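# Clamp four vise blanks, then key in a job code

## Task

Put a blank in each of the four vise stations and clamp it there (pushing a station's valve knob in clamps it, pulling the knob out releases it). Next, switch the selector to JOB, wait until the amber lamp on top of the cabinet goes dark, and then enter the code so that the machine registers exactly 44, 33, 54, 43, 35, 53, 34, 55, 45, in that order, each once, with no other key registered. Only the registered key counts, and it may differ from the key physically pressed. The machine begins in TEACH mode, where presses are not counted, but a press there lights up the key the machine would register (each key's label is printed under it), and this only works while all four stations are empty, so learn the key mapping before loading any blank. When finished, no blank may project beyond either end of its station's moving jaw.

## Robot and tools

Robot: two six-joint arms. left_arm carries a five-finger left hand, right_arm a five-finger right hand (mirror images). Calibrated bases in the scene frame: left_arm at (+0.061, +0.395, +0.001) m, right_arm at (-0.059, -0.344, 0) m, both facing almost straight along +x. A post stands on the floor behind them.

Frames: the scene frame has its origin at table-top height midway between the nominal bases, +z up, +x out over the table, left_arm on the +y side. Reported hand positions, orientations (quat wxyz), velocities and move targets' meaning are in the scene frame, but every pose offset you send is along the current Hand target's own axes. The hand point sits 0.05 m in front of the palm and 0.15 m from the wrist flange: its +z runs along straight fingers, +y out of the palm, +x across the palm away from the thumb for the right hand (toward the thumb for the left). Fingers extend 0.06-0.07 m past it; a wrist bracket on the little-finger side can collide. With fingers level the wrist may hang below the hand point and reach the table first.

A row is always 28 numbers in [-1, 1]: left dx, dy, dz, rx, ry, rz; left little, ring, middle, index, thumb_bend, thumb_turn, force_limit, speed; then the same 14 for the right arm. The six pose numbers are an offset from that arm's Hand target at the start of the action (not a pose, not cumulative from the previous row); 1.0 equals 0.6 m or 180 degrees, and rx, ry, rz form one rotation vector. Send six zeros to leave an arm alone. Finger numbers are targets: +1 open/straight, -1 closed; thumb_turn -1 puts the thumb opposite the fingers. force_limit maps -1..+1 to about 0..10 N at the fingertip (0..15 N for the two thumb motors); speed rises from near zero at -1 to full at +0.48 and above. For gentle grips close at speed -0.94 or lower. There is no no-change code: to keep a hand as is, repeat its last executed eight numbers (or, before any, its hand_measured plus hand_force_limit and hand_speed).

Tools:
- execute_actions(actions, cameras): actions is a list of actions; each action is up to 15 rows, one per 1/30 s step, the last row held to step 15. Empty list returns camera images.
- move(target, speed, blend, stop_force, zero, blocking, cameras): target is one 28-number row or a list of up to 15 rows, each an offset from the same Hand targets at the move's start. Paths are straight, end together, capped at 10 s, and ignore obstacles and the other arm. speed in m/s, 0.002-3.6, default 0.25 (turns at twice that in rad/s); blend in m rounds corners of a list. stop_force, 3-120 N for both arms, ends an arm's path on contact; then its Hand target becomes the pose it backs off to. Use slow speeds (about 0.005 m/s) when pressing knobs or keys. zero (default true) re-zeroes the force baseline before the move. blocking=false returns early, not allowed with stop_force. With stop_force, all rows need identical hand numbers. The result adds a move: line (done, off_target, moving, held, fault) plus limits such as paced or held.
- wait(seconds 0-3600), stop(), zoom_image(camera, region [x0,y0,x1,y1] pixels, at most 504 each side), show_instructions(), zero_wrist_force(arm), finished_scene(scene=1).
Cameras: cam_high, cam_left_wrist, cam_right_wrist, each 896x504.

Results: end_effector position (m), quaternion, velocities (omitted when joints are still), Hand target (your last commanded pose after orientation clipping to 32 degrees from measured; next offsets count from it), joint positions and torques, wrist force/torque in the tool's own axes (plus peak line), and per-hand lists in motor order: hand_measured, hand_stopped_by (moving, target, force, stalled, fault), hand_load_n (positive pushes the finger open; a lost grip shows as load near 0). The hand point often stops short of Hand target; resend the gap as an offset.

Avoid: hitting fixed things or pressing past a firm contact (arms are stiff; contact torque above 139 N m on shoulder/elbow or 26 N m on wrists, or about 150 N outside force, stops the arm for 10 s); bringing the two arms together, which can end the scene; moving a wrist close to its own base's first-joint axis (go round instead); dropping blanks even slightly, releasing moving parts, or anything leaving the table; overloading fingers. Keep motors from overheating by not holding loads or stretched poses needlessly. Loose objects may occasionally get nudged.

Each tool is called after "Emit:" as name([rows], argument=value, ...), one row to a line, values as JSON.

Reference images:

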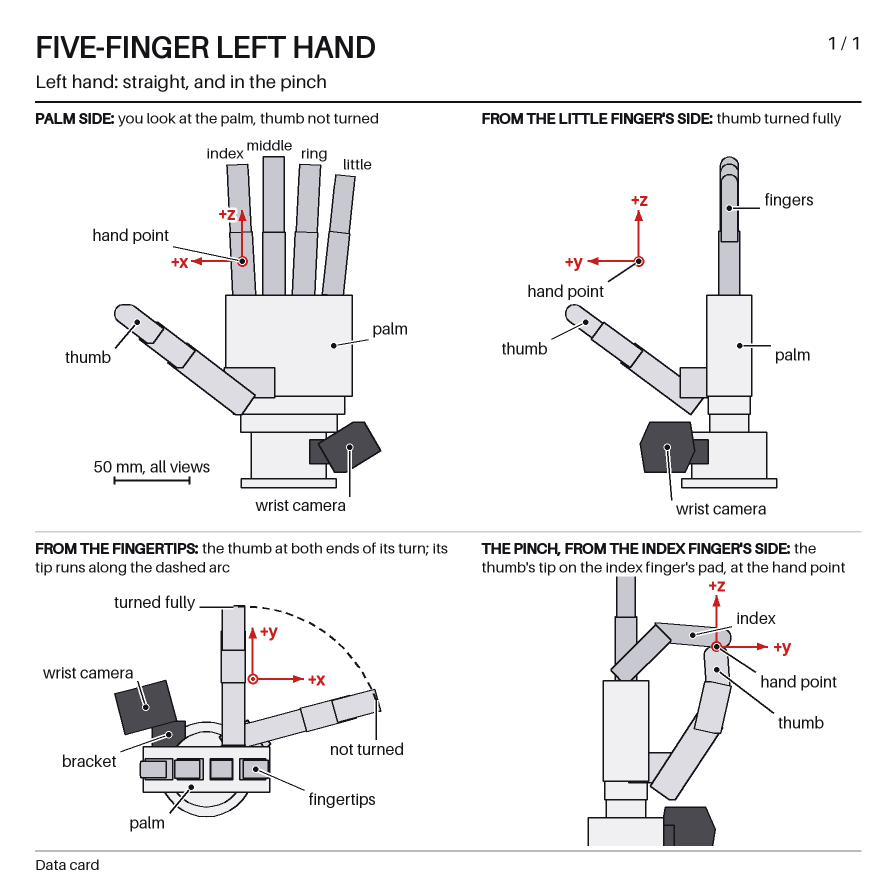

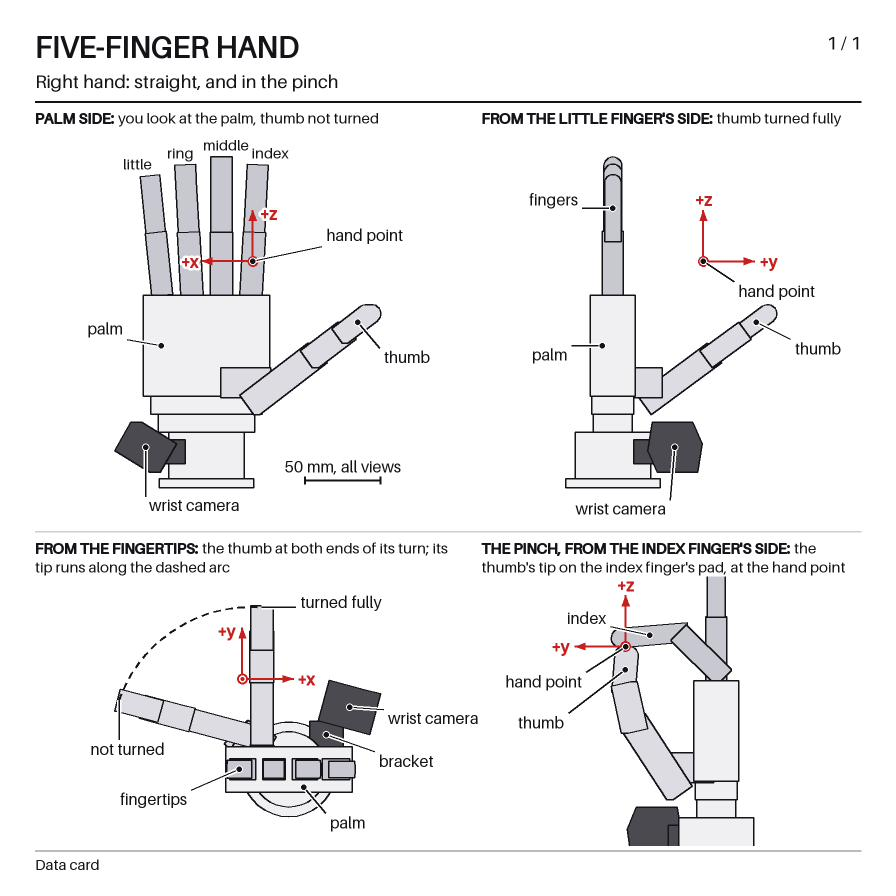

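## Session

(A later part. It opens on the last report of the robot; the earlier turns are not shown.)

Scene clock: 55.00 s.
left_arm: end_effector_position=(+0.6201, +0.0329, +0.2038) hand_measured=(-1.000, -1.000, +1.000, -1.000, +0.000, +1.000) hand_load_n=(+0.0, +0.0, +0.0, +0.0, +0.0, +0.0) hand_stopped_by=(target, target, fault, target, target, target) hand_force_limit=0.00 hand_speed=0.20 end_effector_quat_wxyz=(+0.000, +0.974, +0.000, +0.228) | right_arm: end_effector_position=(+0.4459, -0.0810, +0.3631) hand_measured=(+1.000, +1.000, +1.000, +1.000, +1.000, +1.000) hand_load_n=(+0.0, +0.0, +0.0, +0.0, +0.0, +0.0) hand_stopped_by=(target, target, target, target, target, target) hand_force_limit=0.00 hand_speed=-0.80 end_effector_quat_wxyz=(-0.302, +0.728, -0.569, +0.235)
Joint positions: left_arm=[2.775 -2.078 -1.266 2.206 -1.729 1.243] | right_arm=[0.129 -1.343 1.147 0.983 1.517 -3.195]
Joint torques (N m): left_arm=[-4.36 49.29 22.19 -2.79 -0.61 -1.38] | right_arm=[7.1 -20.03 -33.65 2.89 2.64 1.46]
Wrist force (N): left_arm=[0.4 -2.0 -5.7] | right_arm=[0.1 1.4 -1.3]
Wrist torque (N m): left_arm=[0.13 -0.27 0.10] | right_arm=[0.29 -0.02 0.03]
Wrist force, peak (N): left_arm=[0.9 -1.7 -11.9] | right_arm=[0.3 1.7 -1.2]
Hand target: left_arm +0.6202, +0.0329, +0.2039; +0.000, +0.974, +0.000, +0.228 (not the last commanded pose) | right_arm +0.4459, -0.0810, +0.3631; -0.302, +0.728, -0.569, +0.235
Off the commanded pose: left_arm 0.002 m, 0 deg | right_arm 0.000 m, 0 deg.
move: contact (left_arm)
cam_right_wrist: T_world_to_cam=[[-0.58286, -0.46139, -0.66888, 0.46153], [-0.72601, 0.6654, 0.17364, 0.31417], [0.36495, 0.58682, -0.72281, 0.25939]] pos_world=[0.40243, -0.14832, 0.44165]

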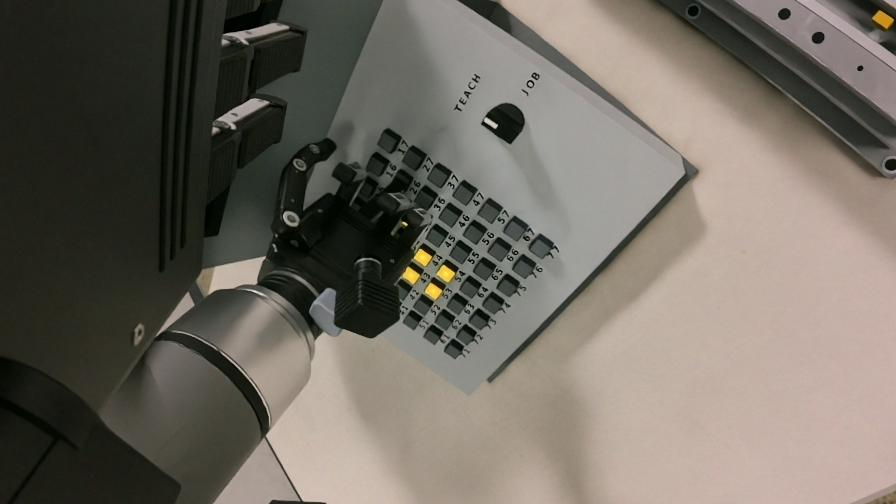

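Emit:
move([
  [0,0,-0.032,0,0,0,-1,-1,1,-1,0,1,0,0.2,0,0,0,0,0,0,1,1,1,1,1,1,0,-0.8],
  [0,-0.0472,-0.032,0,0,0,-1,-1,1,-1,0,1,0,0.2,0,0,0,0,0,0,1,1,1,1,1,1,0,-0.8],
  [0,-0.0472,-0.012,0,0,0,-1,-1,1,-1,0,1,0,0.2,0,0,0,0,0,0,1,1,1,1,1,1,0,-0.8],
], speed=0.08, blend=0.003)

Emit:
move(target=[0,0,0.015,0,0,0,-1,-1,1,-1,0,1,0,0.2,0,0,0,0,0,0,1,1,1,1,1,1,0,-0.8], cameras=["cam_right_wrist"], speed=0.008, stop_force=4)

Emit:
zoom_image(camera="cam_right_wrist", region=[300, 110, 580, 380])

Scene clock: 56.43 s.
left_arm: end_effector_position=(+0.6169, +0.0612, +0.2104) hand_measured=(-1.000, -1.000, +1.000, -1.000, +0.000, +1.000) hand_load_n=(+0.0, +0.0, +0.0, +0.0, +0.0, +0.0) hand_stopped_by=(target, target, fault, target, target, target) hand_force_limit=0.00 hand_speed=0.20 end_effector_quat_wxyz=(+0.000, +0.974, +0.000, +0.228) | right_arm: end_effector_position=(+0.4459, -0.0810, +0.3631) hand_measured=(+1.000, +1.000, +1.000, +1.000, +1.000, +1.000) hand_load_n=(+0.0, +0.0, +0.0, +0.0, +0.0, -0.5) hand_stopped_by=(target, target, target, target, target, target) hand_force_limit=0.00 hand_speed=-0.80 end_effector_quat_wxyz=(-0.302, +0.728, -0.569, +0.235)
Joint positions: left_arm=[2.827 -2.027 -1.323 2.22 -1.707 1.291] | right_arm=[0.129 -1.343 1.147 0.983 1.517 -3.195]
Joint torques (N m): left_arm=[7.92 28.92 5.76 0.21 1.24 1.82] | right_arm=[8.09 -20.89 -33.78 3.05 2.68 1.63]
Wrist force (N): left_arm=[1.4 -2.0 -0.2] | right_arm=[0.2 1.6 -1.1]
Wrist torque (N m): left_arm=[-0.20 -0.15 0.15] | right_arm=[0.32 -0.05 0.05]
Wrist force, peak (N): left_arm=[0.6 -1.8 -6.1] | right_arm=[0.3 1.6 -1.4]
Hand target: left_arm +0.6170, +0.0613, +0.2103; +0.000, +0.974, +0.000, +0.228 | right_arm +0.4459, -0.0810, +0.3631; -0.302, +0.728, -0.569, +0.235
Off the commanded pose: left_arm 0.000 m, 0 deg | right_arm 0.000 m, 0 deg.
move: done

Scene clock: 58.53 s.
left_arm: end_effector_position=(+0.6201, +0.0613, +0.2039) hand_measured=(-1.000, -1.000, +1.000, -1.000, +0.000, +1.000) hand_load_n=(+0.0, +0.0, +0.0, +0.0, +0.0, +0.0) hand_stopped_by=(target, target, fault, target, target, target) hand_force_limit=0.00 hand_speed=0.20 end_effector_quat_wxyz=(+0.000, +0.974, +0.000, +0.228) | right_arm: end_effector_position=(+0.4459, -0.0810, +0.3631) hand_measured=(+1.000, +1.000, +1.000, +1.000, +1.000, +1.000) hand_load_n=(+0.0, +0.0, +0.0, +0.0, +0.0, +0.0) hand_stopped_by=(target, target, target, target, target, target) hand_force_limit=0.00 hand_speed=-0.80 end_effector_quat_wxyz=(-0.302, +0.728, -0.569, +0.235)
Joint positions: left_arm=[2.829 -2.037 -1.326 2.232 -1.706 1.293] | right_arm=[0.129 -1.343 1.147 0.983 1.517 -3.195]
Joint torques (N m): left_arm=[-4.02 47.71 21.33 -2.72 -0.63 -1.29] | right_arm=[6.96 -19.57 -33.82 2.95 2.61 1.53]
Wrist force (N): left_arm=[0.2 -2.5 -5.9] | right_arm=[0.4 1.5 -1.4]
Wrist torque (N m): left_arm=[0.06 -0.25 0.10] | right_arm=[0.31 -0.06 0.05]
Wrist force, peak (N): left_arm=[1.1 -2.0 -12.2] | right_arm=[0.2 1.8 -1.2]
Hand target: left_arm +0.6201, +0.0613, +0.2039; +0.000, +0.974, +0.000, +0.228 (not the last commanded pose) | right_arm +0.4459, -0.0810, +0.3631; -0.302, +0.728, -0.569, +0.235
Off the commanded pose: left_arm 0.002 m, 0 deg | right_arm 0.000 m, 0 deg.
move: contact (left_arm)
cam_right_wrist: T_world_to_cam=[[-0.58286, -0.46139, -0.66888, 0.46153], [-0.72601, 0.6654, 0.17364, 0.31417], [0.36495, 0.58682, -0.72281, 0.25939]] pos_world=[0.40243, -0.14832, 0.44165]

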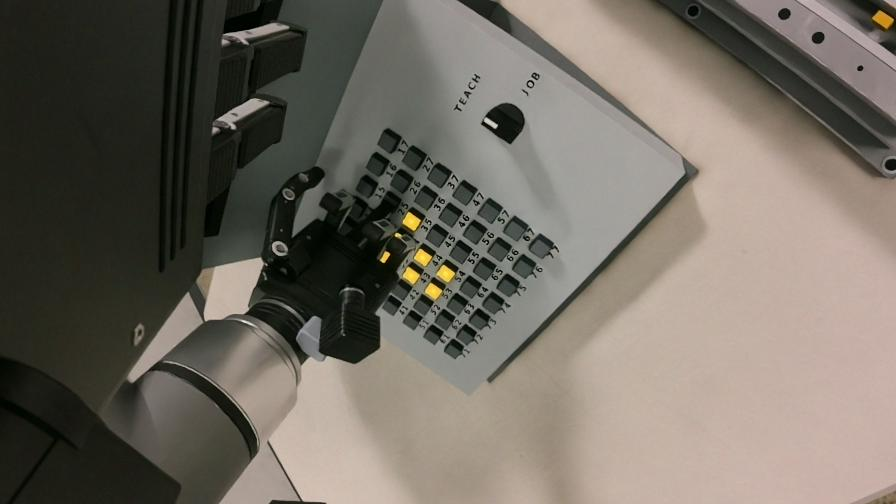

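Scaled by 1.800 from the camera's image (finer frame: 1280x720).

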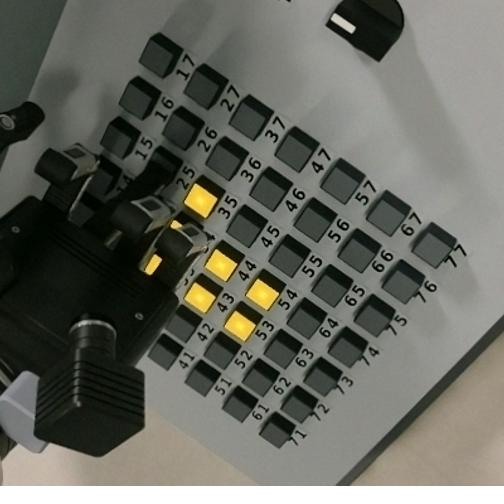

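Emit:
move([
  [0,0,-0.032,0,0,0,-1,-1,1,-1,0,1,0,0.2,0,0,0,0,0,0,1,1,1,1,1,1,0,-0.8],
  [-0.0933,0.0473,-0.032,0,0,0,-1,-1,1,-1,0,1,0,0.2,0,0,0,0,0,0,1,1,1,1,1,1,0,-0.8],
  [-0.0933,0.0473,-0.012,0,0,0,-1,-1,1,-1,0,1,0,0.2,0,0,0,0,0,0,1,1,1,1,1,1,0,-0.8],
], speed=0.08, blend=0.003)

Emit:
move(target=[0,0,0.015,0,0,0,-1,-1,1,-1,0,1,0,0.2,0,0,0,0,0,0,1,1,1,1,1,1,0,-0.8], cameras=["cam_right_wrist"], speed=0.008, stop_force=4)

Emit:
zoom_image(camera="cam_right_wrist", region=[300, 110, 580, 380])

Scene clock: 60.37 s.
left_arm: end_effector_position=(+0.5668, +0.0329, +0.1856) hand_measured=(-1.000, -1.000, +1.000, -1.000, +0.000, +1.000) hand_load_n=(+0.0, +0.0, +0.0, +0.0, +0.0, +0.0) hand_stopped_by=(target, target, fault, target, target, target) hand_force_limit=0.00 hand_speed=0.20 end_effector_quat_wxyz=(+0.000, +0.974, +0.000, +0.228) | right_arm: end_effector_position=(+0.4459, -0.0810, +0.3631) hand_measured=(+1.000, +1.000, +1.000, +1.000, +1.000, +1.000) hand_load_n=(+0.0, +0.0, +0.0, +0.0, +0.0, +0.0) hand_stopped_by=(target, target, target, target, target, target) hand_force_limit=0.00 hand_speed=-0.80 end_effector_quat_wxyz=(-0.302, +0.728, -0.569, +0.235)
Joint positions: left_arm=[2.733 -1.987 -1.451 2.294 -1.746 1.205] | right_arm=[0.129 -1.343 1.147 0.983 1.517 -3.195]
Joint torques (N m): left_arm=[-6.91 26.82 6.05 0.21 -1.3 -1.62] | right_arm=[6.4 -20.16 -33.99 3.02 2.83 1.46]
Wrist force (N): left_arm=[1.3 -2.1 -0.6] | right_arm=[0.1 1.4 -1.1]
Wrist torque (N m): left_arm=[-0.17 -0.11 0.24] | right_arm=[0.28 -0.03 0.03]
Wrist force, peak (N): left_arm=[0.6 -2.1 -5.9] | right_arm=[0.4 1.7 -1.3]
Hand target: left_arm +0.5668, +0.0329, +0.1855; +0.000, +0.974, +0.000, +0.228 | right_arm +0.4459, -0.0810, +0.3631; -0.302, +0.728, -0.569, +0.235
Off the commanded pose: left_arm 0.000 m, 0 deg | right_arm 0.000 m, 0 deg.
move: done

Scene clock: 62.37 s.
left_arm: end_effector_position=(+0.5695, +0.0329, +0.1799) hand_measured=(-1.000, -1.000, +1.000, -1.000, +0.000, +1.000) hand_load_n=(+0.0, +0.0, +0.0, +0.0, +0.0, +0.0) hand_stopped_by=(target, target, fault, target, target, target) hand_force_limit=0.00 hand_speed=0.20 end_effector_quat_wxyz=(+0.000, +0.974, +0.000, +0.228) | right_arm: end_effector_position=(+0.4459, -0.0810, +0.3631) hand_measured=(+1.000, +1.000, +1.000, +1.000, +1.000, +1.000) hand_load_n=(+0.0, +0.0, +0.0, +0.0, +0.0, +0.0) hand_stopped_by=(target, target, target, target, target, target) hand_force_limit=0.00 hand_speed=-0.80 end_effector_quat_wxyz=(-0.302, +0.728, -0.569, +0.235)
Joint positions: left_arm=[2.735 -1.996 -1.453 2.305 -1.745 1.207] | right_arm=[0.129 -1.343 1.147 0.983 1.517 -3.195]
Joint torques (N m): left_arm=[-4.45 45.16 21.59 -2.75 -0.7 -1.32] | right_arm=[6.99 -19.14 -33.13 2.87 2.64 1.61]
Wrist force (N): left_arm=[0.1 -2.1 -6.3] | right_arm=[0.1 1.6 -0.8]
Wrist torque (N m): left_arm=[0.16 -0.25 0.07] | right_arm=[0.29 -0.04 0.04]
Wrist force, peak (N): left_arm=[0.8 -2.5 -12.7] | right_arm=[0.4 1.7 -1.4]
Hand target: left_arm +0.5695, +0.0329, +0.1800; +0.000, +0.974, +0.000, +0.228 (not the last commanded pose) | right_arm +0.4459, -0.0810, +0.3631; -0.302, +0.728, -0.569, +0.235
Off the commanded pose: left_arm 0.003 m, 0 deg | right_arm 0.000 m, 0 deg.
move: contact (left_arm)
cam_right_wrist: T_world_to_cam=[[-0.58286, -0.46139, -0.66888, 0.46153], [-0.72601, 0.6654, 0.17364, 0.31417], [0.36495, 0.58682, -0.72281, 0.25939]] pos_world=[0.40243, -0.14832, 0.44165]

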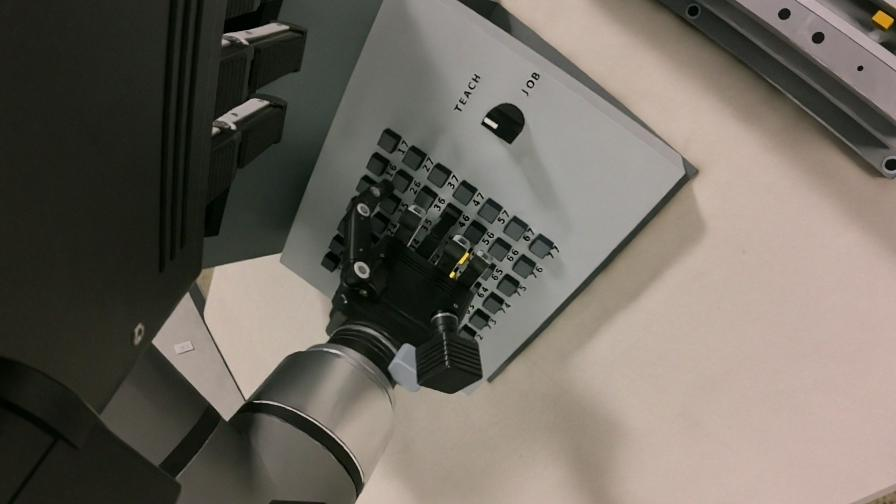

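Scaled by 1.800 from the camera's image (finer frame: 1280x720).

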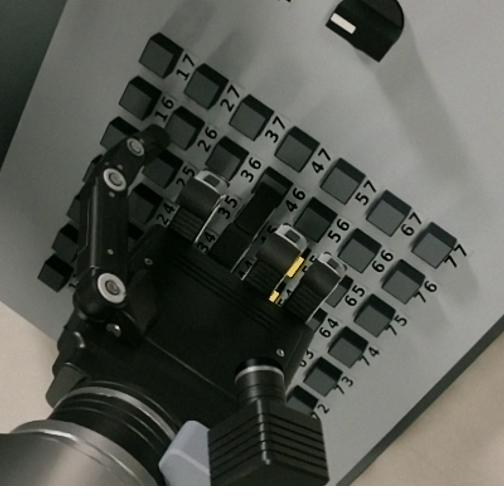

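Emit:
move([
  [0,0,-0.03,0,0,0,-1,-1,1,-1,0,1,0,0.2,0,0,0,0,0,0,1,1,1,1,1,1,0,-0.8],
  [0.0465,0,-0.03,0,0,0,-1,-1,1,-1,0,1,0,0.2,0,0,0,0,0,0,1,1,1,1,1,1,0,-0.8],
  [0.0465,0,-0.01,0,0,0,-1,-1,1,-1,0,1,0,0.2,0,0,0,0,0,0,1,1,1,1,1,1,0,-0.8],
], speed=0.08, blend=0.003)

Emit:
move(target=[0,0,0.015,0,0,0,-1,-1,1,-1,0,1,0,0.2,0,0,0,0,0,0,1,1,1,1,1,1,0,-0.8], speed=0.008, stop_force=4)

Emit:
move(target=[-0.12,0,-0.2,0,0,0,-1,-1,1,-1,0,1,0,0.2,0,0,0,0,0,0,1,1,1,1,1,1,0,-0.8], cameras=["cam_right_wrist","cam_left_wrist","cam_high"], speed=0.15)

Emit:
zoom_image(camera="cam_right_wrist", region=[300, 110, 580, 380])

Scene clock: 63.77 s.
left_arm: end_effector_position=(+0.5918, +0.0329, +0.1978) hand_measured=(-1.000, -1.000, +1.000, -1.000, +0.000, +1.000) hand_load_n=(+0.0, +0.0, -0.5, +0.0, +0.0, +0.0) hand_stopped_by=(target, target, fault, target, target, target) hand_force_limit=0.00 hand_speed=0.20 end_effector_quat_wxyz=(+0.000, +0.974, +0.000, +0.228) | right_arm: end_effector_position=(+0.4459, -0.0810, +0.3631) hand_measured=(+1.000, +1.000, +1.000, +1.000, +1.000, +1.000) hand_load_n=(+0.0, +0.0, +0.0, +0.0, +0.0, +0.0) hand_stopped_by=(target, target, target, target, target, target) hand_force_limit=0.00 hand_speed=-0.80 end_effector_quat_wxyz=(-0.302, +0.728, -0.569, +0.235)
Joint positions: left_arm=[2.753 -2.025 -1.361 2.246 -1.738 1.224] | right_arm=[0.129 -1.343 1.147 0.983 1.517 -3.195]
Joint torques (N m): left_arm=[7.89 29.16 29.37 0.18 1.16 1.75] | right_arm=[8.33 -19.69 -33.36 3.03 2.63 1.49]
Wrist force (N): left_arm=[1.4 -2.1 -0.4] | right_arm=[0.2 1.4 -1.2]
Wrist torque (N m): left_arm=[-0.20 -0.13 0.13] | right_arm=[0.28 -0.04 0.04]
Wrist force, peak (N): left_arm=[0.0 -2.1 -6.3] | right_arm=[0.4 1.7 -1.2]
Hand target: left_arm +0.5919, +0.0329, +0.1977; +0.000, +0.974, +0.000, +0.228 | right_arm +0.4459, -0.0810, +0.3631; -0.302, +0.728, -0.569, +0.235
Off the commanded pose: left_arm 0.000 m, 0 deg | right_arm 0.000 m, 0 deg.
move: done

Scene clock: 65.80 s.
left_arm: end_effector_position=(+0.5947, +0.0329, +0.1918) hand_measured=(-1.000, -1.000, +1.000, -1.000, +0.000, +1.000) hand_load_n=(+0.0, +0.0, +0.0, +0.0, +0.0, +0.0) hand_stopped_by=(target, target, fault, target, target, target) hand_force_limit=0.00 hand_speed=0.20 end_effector_quat_wxyz=(+0.000, +0.974, +0.000, +0.228) | right_arm: end_effector_position=(+0.4459, -0.0810, +0.3631) hand_measured=(+1.000, +1.000, +1.000, +1.000, +1.000, +1.000) hand_load_n=(+0.0, +0.0, +0.0, +0.0, +0.0, +0.0) hand_stopped_by=(target, target, target, target, target, target) hand_force_limit=0.00 hand_speed=-0.80 end_effector_quat_wxyz=(-0.302, +0.728, -0.569, +0.235)
Joint positions: left_arm=[2.756 -2.035 -1.363 2.257 -1.737 1.226] | right_arm=[0.129 -1.343 1.147 0.983 1.517 -3.195]
Joint torques (N m): left_arm=[-4.34 47.47 21.61 -2.79 -0.69 -1.4] | right_arm=[6.85 -19.81 -32.71 2.88 2.78 1.42]
Wrist force (N): left_arm=[0.6 -2.3 -5.7] | right_arm=[0.2 1.5 -1.1]
Wrist torque (N m): left_arm=[0.07 -0.22 0.11] | right_arm=[0.31 -0.05 0.05]
Wrist force, peak (N): left_arm=[0.9 -2.1 -11.8] | right_arm=[0.2 1.7 -1.3]
Hand target: left_arm +0.5947, +0.0329, +0.1919; +0.000, +0.974, +0.000, +0.228 (not the last commanded pose) | right_arm +0.4459, -0.0810, +0.3631; -0.302, +0.728, -0.569, +0.235
Off the commanded pose: left_arm 0.002 m, 0 deg | right_arm 0.000 m, 0 deg.
move: contact (left_arm)

Scene clock: 67.33 s.
left_arm: end_effector_position=(+0.4771, +0.0329, +0.2674) hand_measured=(-1.000, -1.000, +1.000, -1.000, +0.000, +1.000) hand_load_n=(+0.0, +0.0, +0.0, +0.0, +0.0, +0.0) hand_stopped_by=(target, target, fault, target, target, target) hand_force_limit=0.00 hand_speed=0.20 end_effector_quat_wxyz=(+0.000, +0.974, +0.000, +0.228) | right_arm: end_effector_position=(+0.4459, -0.0810, +0.3631) hand_measured=(+1.000, +1.000, +1.000, +1.000, +1.000, +1.000) hand_load_n=(+0.0, +0.0, +0.0, +0.0, +0.0, +0.0) hand_stopped_by=(target, target, target, target, target, target) hand_force_limit=0.00 hand_speed=-0.80 end_effector_quat_wxyz=(-0.302, +0.728, -0.569, +0.235)
Joint positions: left_arm=[2.64 -1.788 -1.508 2.136 -1.784 1.119] | right_arm=[0.129 -1.343 1.147 0.983 1.517 -3.195]
Joint torques (N m): left_arm=[-7.92 40.27 6.07 -3.46 -1.3 -1.62] | right_arm=[6.56 -20.12 -33.9 2.89 2.66 1.4]
Wrist force (N): left_arm=[1.5 -2.3 -0.7] | right_arm=[0.3 1.5 -1.2]
Wrist torque (N m): left_arm=[-0.18 -0.18 0.27] | right_arm=[0.31 -0.06 0.05]
Wrist force, peak (N): left_arm=[0.3 -2.0 -5.5] | right_arm=[0.4 1.7 -1.3]
Hand target: left_arm +0.4770, +0.0329, +0.2675; +0.000, +0.974, +0.000, +0.228 | right_arm +0.4459, -0.0810, +0.3631; -0.302, +0.728, -0.569, +0.235
Off the commanded pose: left_arm 0.000 m, 0 deg | right_arm 0.000 m, 0 deg.
move: done
cam_left_wrist: T_world_to_cam=[[0.20645, 0.96676, 0.15083, -0.17413], [0.50926, -0.23779, 0.82711, -0.45878], [0.83548, -0.09394, -0.54143, -0.1338]] pos_world=[0.38138, 0.04668, 0.33329]
cam_right_wrist: T_world_to_cam=[[-0.58286, -0.46139, -0.66888, 0.46153], [-0.72601, 0.6654, 0.17364, 0.31417], [0.36495, 0.58682, -0.72281, 0.25939]] pos_world=[0.40243, -0.14832, 0.44165]

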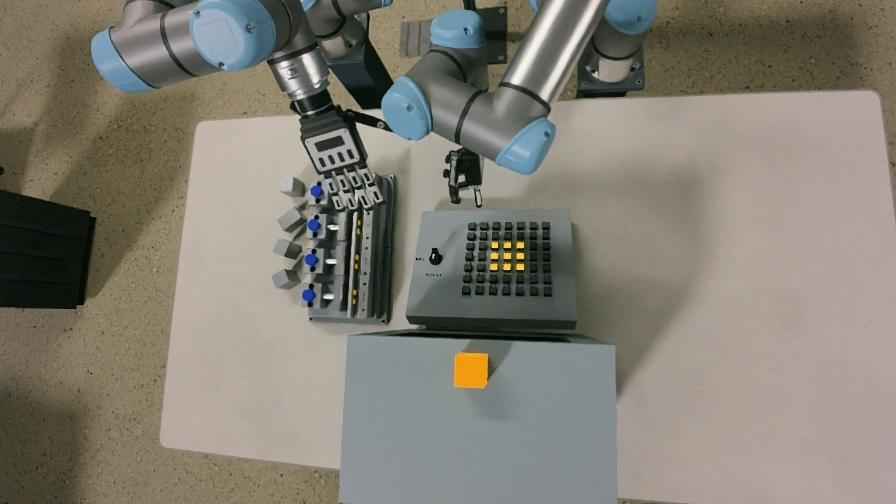

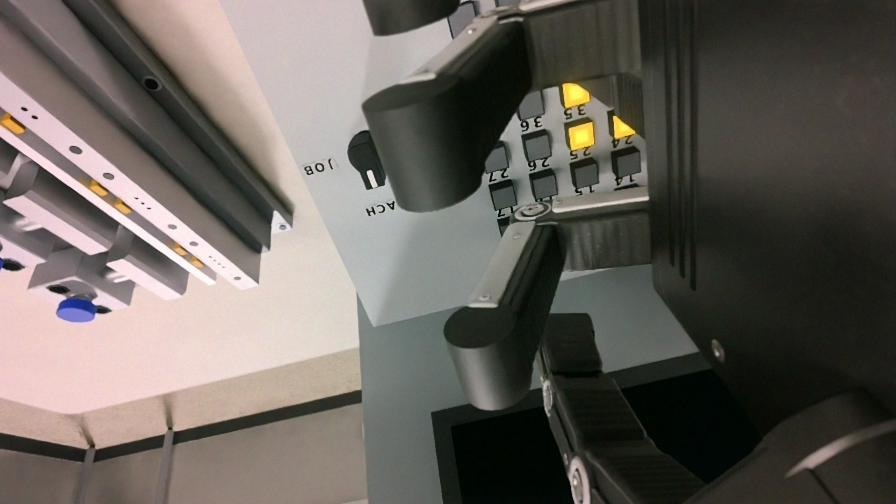

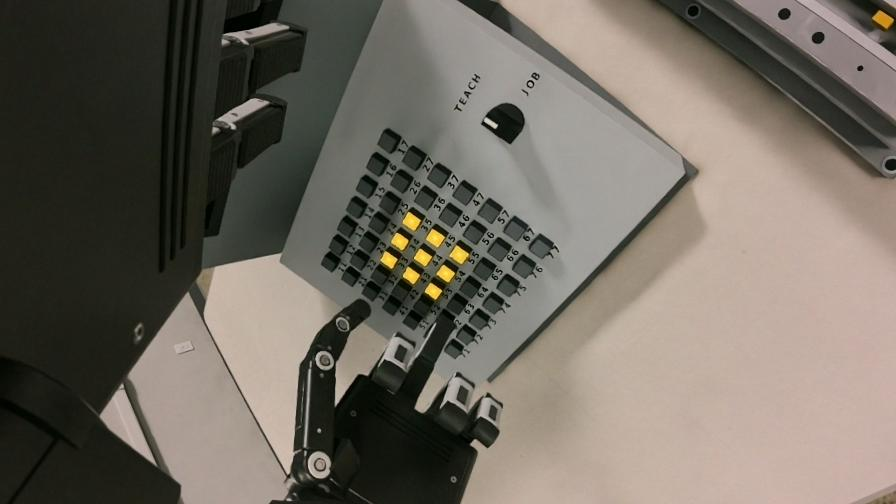

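Scaled by 1.800 from the camera's image (finer frame: 1280x720).

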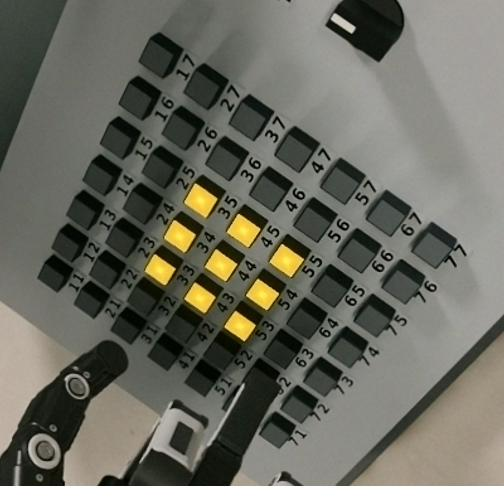

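Emit:
move(target=[0,0,0,0,0,0,-1,-1,1,-1,0,1,0,0.2,0.6127,0.2002,0.1302,-0.2486,0.031,0.0737,1,1,1,1,1,1,0,-0.8], cameras=["cam_right_wrist"], speed=0.2)

Emit:
zoom_image(camera="cam_right_wrist", region=[300, 0, 700, 200])

Scene clock: 72.07 s.
left_arm: end_effector_position=(+0.4770, +0.0329, +0.2675) hand_measured=(-1.000, -1.000, +1.000, -1.000, +0.000, +1.000) hand_load_n=(+0.0, +0.0, +0.0, +0.0, +0.0, +0.0) hand_stopped_by=(target, target, fault, target, target, target) hand_force_limit=0.00 hand_speed=0.20 end_effector_quat_wxyz=(+0.000, +0.974, +0.000, +0.228) | right_arm: end_effector_position=(+0.5060, -0.4448, +0.2228) hand_measured=(+1.000, +1.000, +1.000, +1.000, +1.000, +1.000) hand_load_n=(+0.0, +0.0, +0.0, +0.0, +0.0, +0.0) hand_stopped_by=(target, target, target, target, target, target) hand_force_limit=0.00 hand_speed=-0.80 end_effector_quat_wxyz=(+0.000, +0.707, -0.707, +0.001)
Joint positions: left_arm=[2.64 -1.788 -1.508 2.136 -1.784 1.118] | right_arm=[-0.458 -0.663 0.537 1.696 1.572 -3.559]
Joint torques (N m): left_arm=[-6.63 40.07 6.98 -3.55 -1.46 -1.59] | right_arm=[-6.92 -42.87 -31.67 5.06 2.97 -2.43]
Wrist force (N): left_arm=[1.5 -2.5 -0.8] | right_arm=[0.2 1.2 -2.0]
Wrist torque (N m): left_arm=[-0.20 -0.19 0.28] | right_arm=[0.12 -0.03 0.16]
Wrist force, peak (N): left_arm=[1.3 -3.0 -0.5] | right_arm=[0.3 1.4 -2.0]
Hand target: left_arm +0.4770, +0.0329, +0.2675; +0.000, +0.974, +0.000, +0.228 | right_arm +0.5060, -0.4448, +0.2228; +0.000, +0.707, -0.707, +0.000
Off the commanded pose: left_arm 0.000 m, 0 deg | right_arm 0.000 m, 0 deg.
move: done
cam_right_wrist: T_world_to_cam=[[-0.95185, -0.30651, 0.00564, 0.34015], [-0.26168, 0.82194, 0.5059, 0.38494], [-0.1597, 0.48007, -0.86257, 0.59874]] pos_world=[0.52012, -0.49957, 0.31979]

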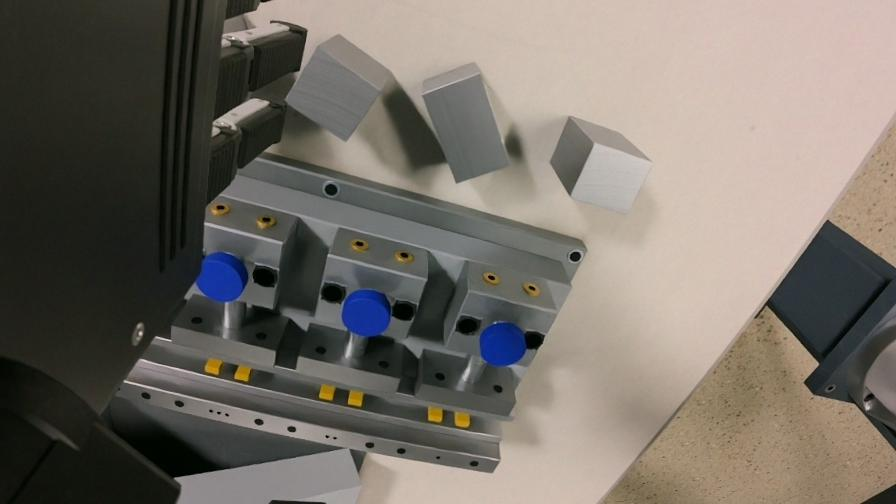

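Scaled by 1.260 from the camera's image (finer frame: 1280x720).

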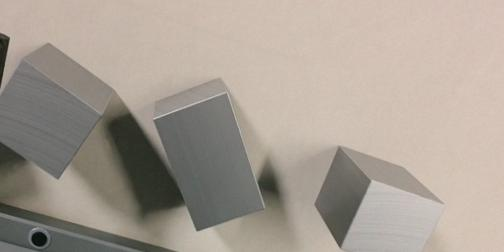

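Emit:
move(target=[-0.2687,0.2805,0.0853,0.0767,0.1739,0.5576,1,1,1,1,1,1,0,0.2,0,0,0,0,0,0,1,1,1,1,1,1,0,-0.8], cameras=["cam_left_wrist","cam_high"], speed=0.2)

Emit:
zoom_image(camera="cam_left_wrist", region=[200, 100, 600, 400])

Scene clock: 79.53 s.
left_arm: end_effector_position=(+0.3552, -0.1354, +0.1502) hand_measured=(+1.000, +1.000, +1.000, +1.000, +1.000, +1.000) hand_load_n=(+0.0, +0.0, +0.0, +0.0, -0.5, -0.5) hand_stopped_by=(target, target, fault, target, target, target) hand_force_limit=0.00 hand_speed=0.20 end_effector_quat_wxyz=(+0.274, -0.532, +0.713, -0.367) | right_arm: end_effector_position=(+0.5060, -0.4448, +0.2228) hand_measured=(+1.000, +1.000, +1.000, +1.000, +1.000, +1.000) hand_load_n=(+0.0, +0.0, +0.0, +0.0, +0.0, +0.0) hand_stopped_by=(target, target, target, target, target, target) hand_force_limit=0.00 hand_speed=-0.80 end_effector_quat_wxyz=(+0.000, +0.707, -0.707, +0.000)
Joint positions: left_arm=[2.153 -1.95 -1.559 2.758 -2.119 2.689] | right_arm=[-0.458 -0.663 0.537 1.696 1.572 -3.559]
Joint torques (N m): left_arm=[-6.55 25.95 8.61 1.28 0.79 2.1] | right_arm=[4.68 -42.14 -31.99 4.92 2.73 0.83]
Wrist force (N): left_arm=[0.9 -1.2 -1.4] | right_arm=[0.3 1.2 -1.9]
Wrist torque (N m): left_arm=[0.08 -0.16 0.19] | right_arm=[0.11 -0.06 0.17]
Wrist force, peak (N): left_arm=[1.8 -2.7 -0.8] | right_arm=[0.4 1.2 -2.2]
Hand target: left_arm +0.3552, -0.1354, +0.1501; +0.274, -0.532, +0.713, -0.367 | right_arm +0.5060, -0.4448, +0.2228; +0.000, +0.707, -0.707, +0.000
Off the commanded pose: left_arm 0.000 m, 0 deg | right_arm 0.000 m, 0 deg.
move: done
cam_left_wrist: T_world_to_cam=[[0.43381, -0.39081, 0.81183, -0.33248], [-0.76847, -0.63089, 0.10694, 0.16906], [0.47038, -0.67026, -0.57401, -0.0547]] pos_world=[0.29988, -0.05994, 0.22044]
Images, in order (width x height): cam_high 896x504, cam_left_wrist 896x504.

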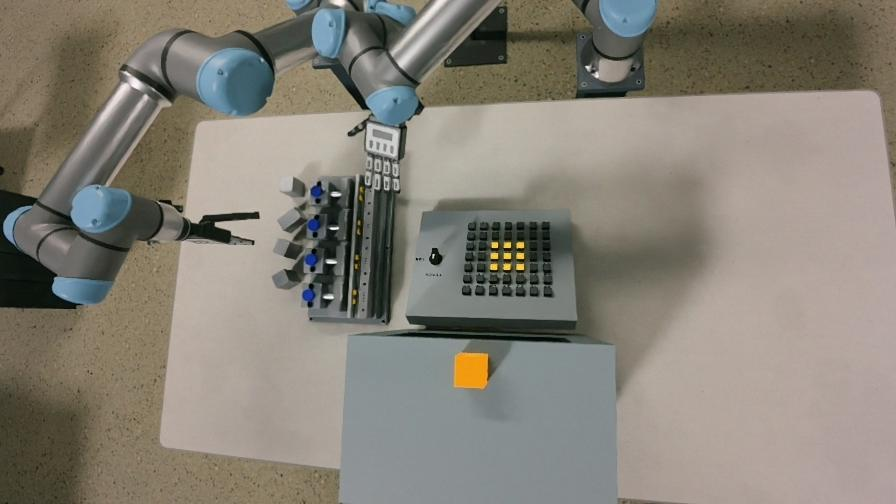

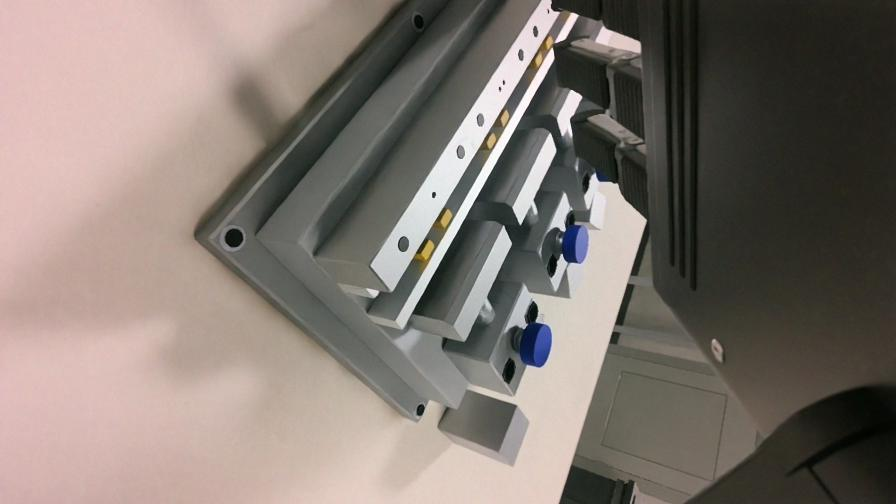

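Scaled by 1.260 from the camera's image (finer frame: 1280x720).

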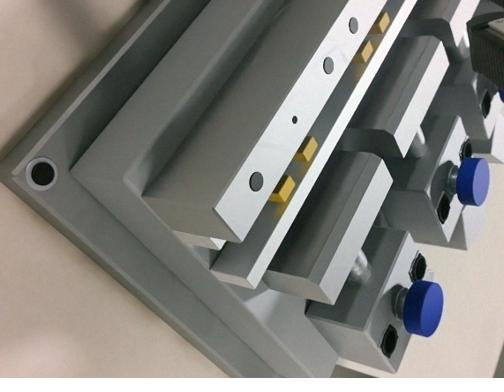

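Emit:
zoom_image(camera="cam_high", region=[300, 165, 410, 235])

Emit:
zoom_image(camera="cam_left_wrist", region=[330, 170, 560, 400])

Scaled by 4.582 from the camera's image (finer frame: 1280x720).

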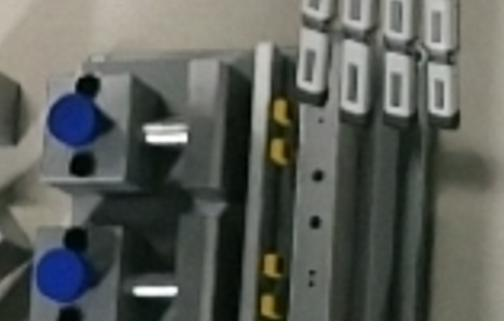

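Scaled by 2.191 from the camera's image (finer frame: 1280x720).

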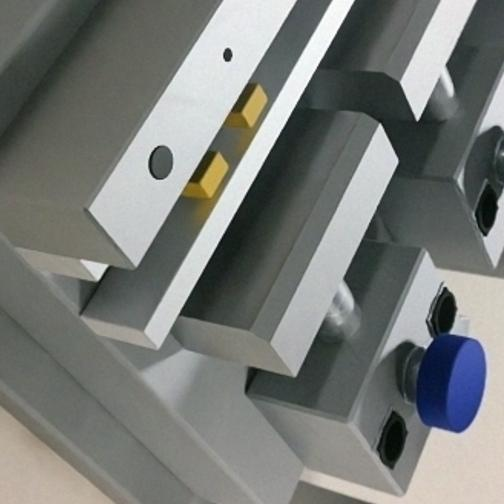

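Emit:
execute_actions(actions=[])

Emit:
zoom_image(camera="cam_right_wrist", region=[380, 240, 600, 480])

Emit:
zoom_image(camera="cam_left_wrist", region=[360, 240, 500, 360])

Scene clock: 80.47 s.
left_arm: end_effector_position=(+0.3552, -0.1354, +0.1501) hand_measured=(+1.000, +1.000, +1.000, +1.000, +1.000, +1.000) hand_load_n=(+0.0, +0.0, +0.0, +0.0, -0.5, +0.0) hand_stopped_by=(target, target, fault, target, target, target) hand_force_limit=0.00 hand_speed=0.20 end_effector_quat_wxyz=(+0.274, -0.532, +0.713, -0.367) | right_arm: end_effector_position=(+0.5060, -0.4448, +0.2228) hand_measured=(+1.000, +1.000, +1.000, +1.000, +1.000, +1.000) hand_load_n=(+0.0, +0.0, +0.0, +0.0, +0.0, +0.0) hand_stopped_by=(target, target, target, target, target, target) hand_force_limit=0.00 hand_speed=-0.80 end_effector_quat_wxyz=(+0.000, +0.707, -0.707, +0.000)
Joint positions: left_arm=[2.153 -1.95 -1.559 2.759 -2.119 2.69] | right_arm=[-0.458 -0.663 0.537 1.696 1.572 -3.559]
Joint velocities: within noise
Joint torques (N m): left_arm=[-6.49 25.63 6.43 1.27 0.9 1.81] | right_arm=[5.27 -42.7 -31.76 5.01 2.91 0.78]
Motor temperatures (°C): left_arm=[28 32 33 37 34 28] | right_arm=[31 31 31 33 38 31]
Wrist force (N): left_arm=[0.7 -1.1 -1.3] | right_arm=[0.4 1.1 -1.9]
Wrist torque (N m): left_arm=[0.08 -0.13 0.18] | right_arm=[0.10 -0.05 0.17]
Wrist force, peak (N): left_arm=[0.6 -1.2 -1.6] | right_arm=[0.4 1.2 -2.1]
Hand target: left_arm +0.3552, -0.1354, +0.1501; +0.274, -0.532, +0.713, -0.367 | right_arm +0.5060, -0.4448, +0.2228; +0.000, +0.707, -0.707, +0.000
Off the commanded pose: left_arm 0.000 m, 0 deg | right_arm 0.000 m, 0 deg.
camera_calibration:
cam_left_wrist: T_world_to_cam=[[0.43374, -0.39113, 0.81172, -0.33241], [-0.76857, -0.6308, 0.10673, 0.16906], [0.47028, -0.67016, -0.57421, -0.05457]] pos_world=[0.29978, -0.05994, 0.22044]
cam_right_wrist: T_world_to_cam=[[-0.95186, -0.30648, 0.00577, 0.34013], [-0.26159, 0.82196, 0.50592, 0.3849], [-0.15979, 0.48006, -0.86256, 0.59878]] pos_world=[0.52012, -0.49957, 0.31979]

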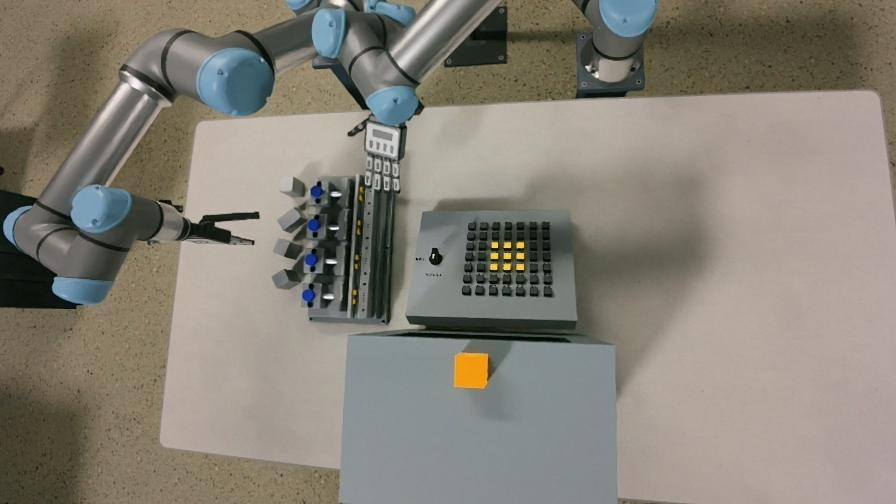

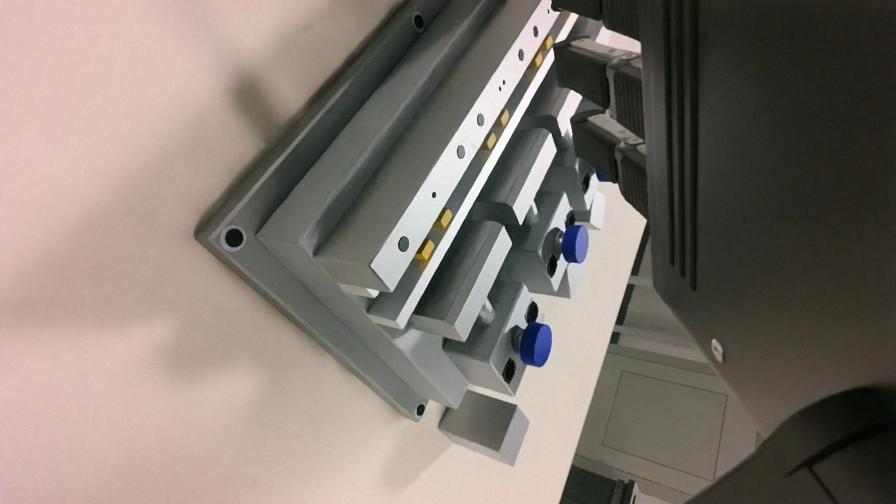

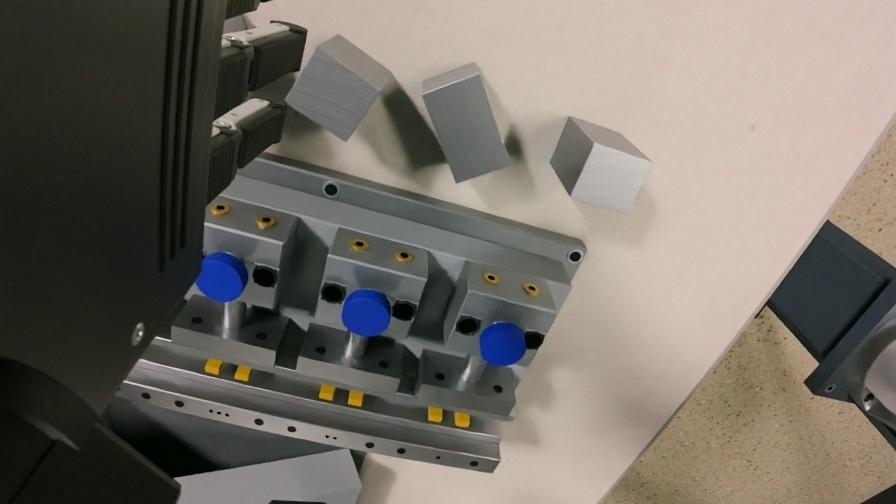

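Scaled by 2.100 from the camera's image (finer frame: 1280x720).

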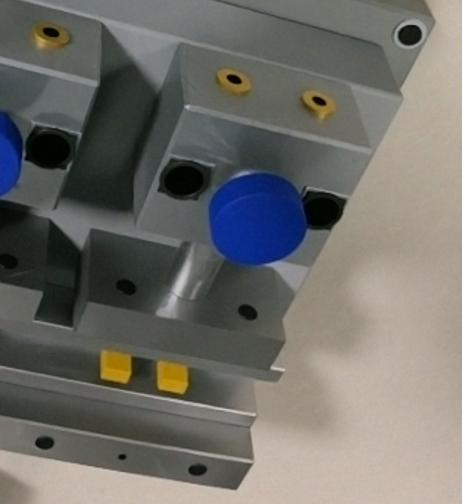

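Scaled by 3.600 from the camera's image (finer frame: 1280x720).

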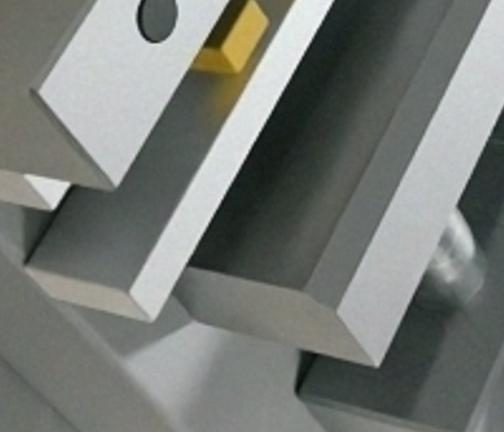

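Emit:
zoom_image(camera="cam_right_wrist", region=[400, 330, 520, 480])

Emit:
zoom_image(camera="cam_left_wrist", region=[440, 60, 580, 260])

Scaled by 3.360 from the camera's image (finer frame: 1280x720).

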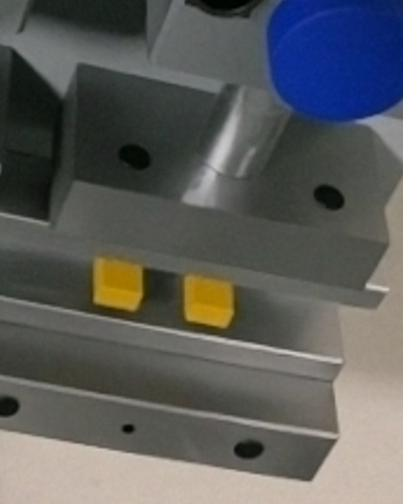

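Scaled by 2.520 from the camera's image (finer frame: 1280x720).

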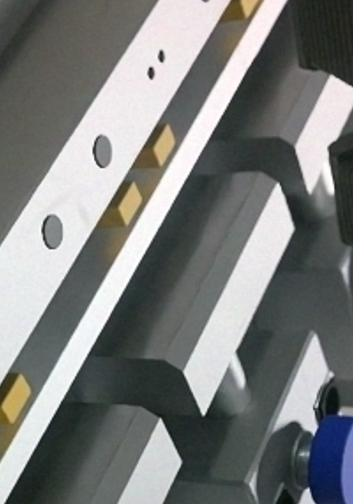

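Emit:
zoom_image(camera="cam_right_wrist", region=[530, 100, 670, 230])

Emit:
zoom_image(camera="cam_right_wrist", region=[270, 20, 530, 200])

Emit:
zoom_image(camera="cam_left_wrist", region=[410, 370, 560, 490])

Emit:
zoom_image(camera="cam_high", region=[260, 165, 330, 300])

Scaled by 3.600 from the camera's image (finer frame: 1280x720).

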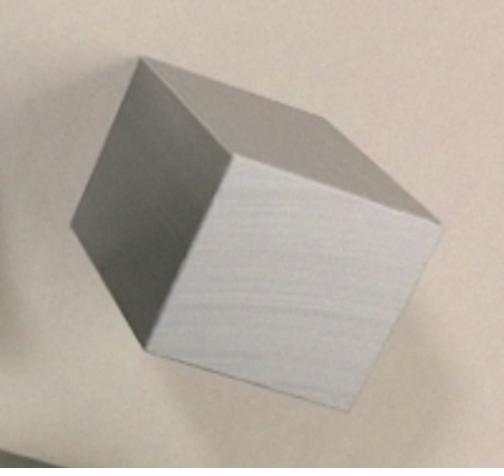

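Scaled by 1.938 from the camera's image (finer frame: 1280x720).

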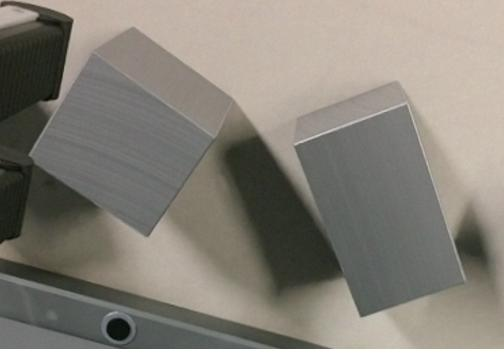

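Scaled by 3.360 from the camera's image (finer frame: 1280x720).

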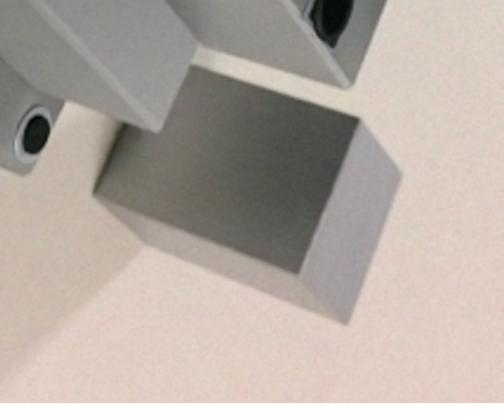

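Scaled by 3.733 from the camera's image (finer frame: 1280x720).

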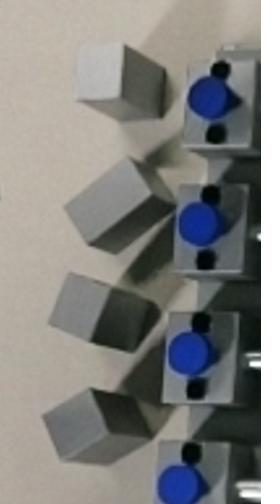

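Emit:
move(target=[0,0,0,0,0,0,1,1,1,1,1,1,0,0.2,-0.0447,0.205,0.1213,0.3611,0,0,1,1,1,1,0.3,-1,0,0.2], cameras=["cam_right_wrist","cam_left_wrist"], speed=0.15)

Scene clock: 90.23 s.
left_arm: end_effector_position=(+0.3552, -0.1354, +0.1501) hand_measured=(+1.000, +1.000, +1.000, +1.000, +1.000, +1.000) hand_load_n=(+0.0, +0.0, +0.0, +0.0, +0.0, -0.5) hand_stopped_by=(target, target, fault, target, target, target) hand_force_limit=0.00 hand_speed=0.20 end_effector_quat_wxyz=(+0.274, -0.532, +0.713, -0.367) | right_arm: end_effector_position=(+0.3831, -0.4180, +0.1500) hand_measured=(+1.000, +1.000, +1.000, +1.000, +0.300, -1.000) hand_load_n=(+0.0, +0.0, +0.0, +0.0, +0.0, +0.0) hand_stopped_by=(target, target, target, target, target, target) hand_force_limit=0.00 hand_speed=0.20 end_effector_quat_wxyz=(-0.380, +0.596, -0.596, +0.380)
Joint positions: left_arm=[2.153 -1.95 -1.559 2.759 -2.119 2.69] | right_arm=[-0.985 -1.693 2.216 0.148 0.747 -3.671]
Joint torques (N m): left_arm=[-3.59 32.18 6.12 1.17 0.84 1.79] | right_arm=[-6.21 -24.22 -5.61 -1.55 -3.68 2.04]
Wrist force (N): left_arm=[0.9 -0.9 -1.4] | right_arm=[-0.6 1.3 -0.6]
Wrist torque (N m): left_arm=[0.12 -0.17 0.19] | right_arm=[0.26 0.06 -0.01]
Wrist force, peak (N): left_arm=[1.0 -1.7 -1.8] | right_arm=[0.4 1.5 -1.9]
Hand target: left_arm +0.3552, -0.1354, +0.1501; +0.274, -0.532, +0.713, -0.367 | right_arm +0.3831, -0.4180, +0.1500; -0.380, +0.596, -0.596, +0.380
Off the commanded pose: left_arm 0.000 m, 0 deg | right_arm 0.000 m, 0 deg.
move: done
cam_left_wrist: T_world_to_cam=[[0.43374, -0.39113, 0.81172, -0.33241], [-0.76857, -0.6308, 0.10673, 0.16906], [0.47028, -0.67016, -0.57421, -0.05457]] pos_world=[0.29978, -0.05994, 0.22044]
cam_right_wrist: T_world_to_cam=[[-0.40759, -0.30762, -0.85979, 0.15261], [-0.56958, 0.82159, -0.02393, 0.5649], [0.71376, 0.47996, -0.51009, 0.11585]] pos_world=[0.30127, -0.47278, 0.20383]
Images, in order (width x height): cam_left_wrist 896x504, cam_right_wrist 896x504.

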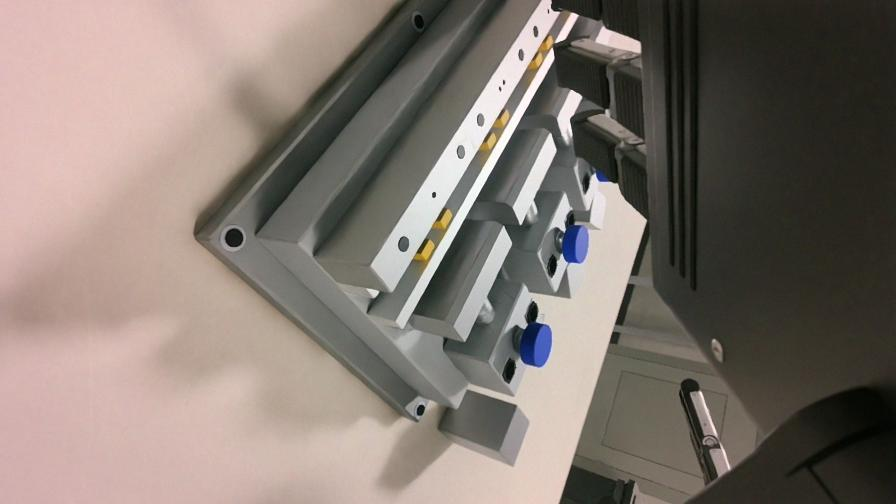

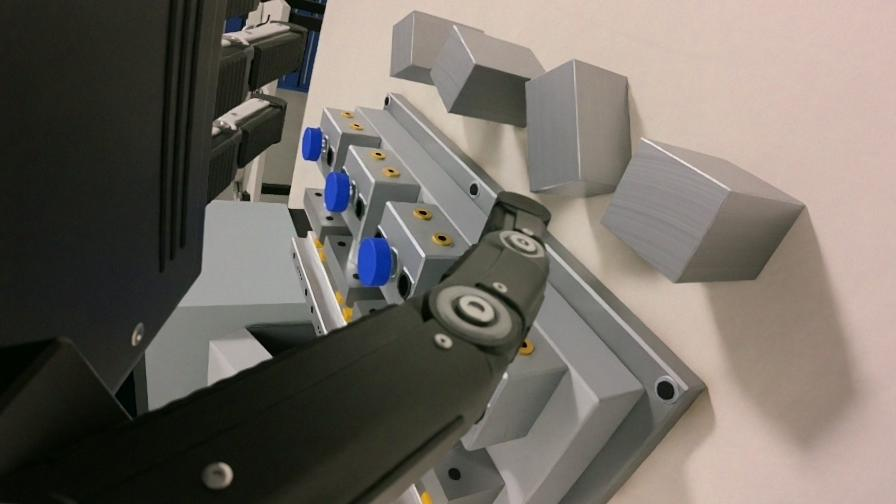

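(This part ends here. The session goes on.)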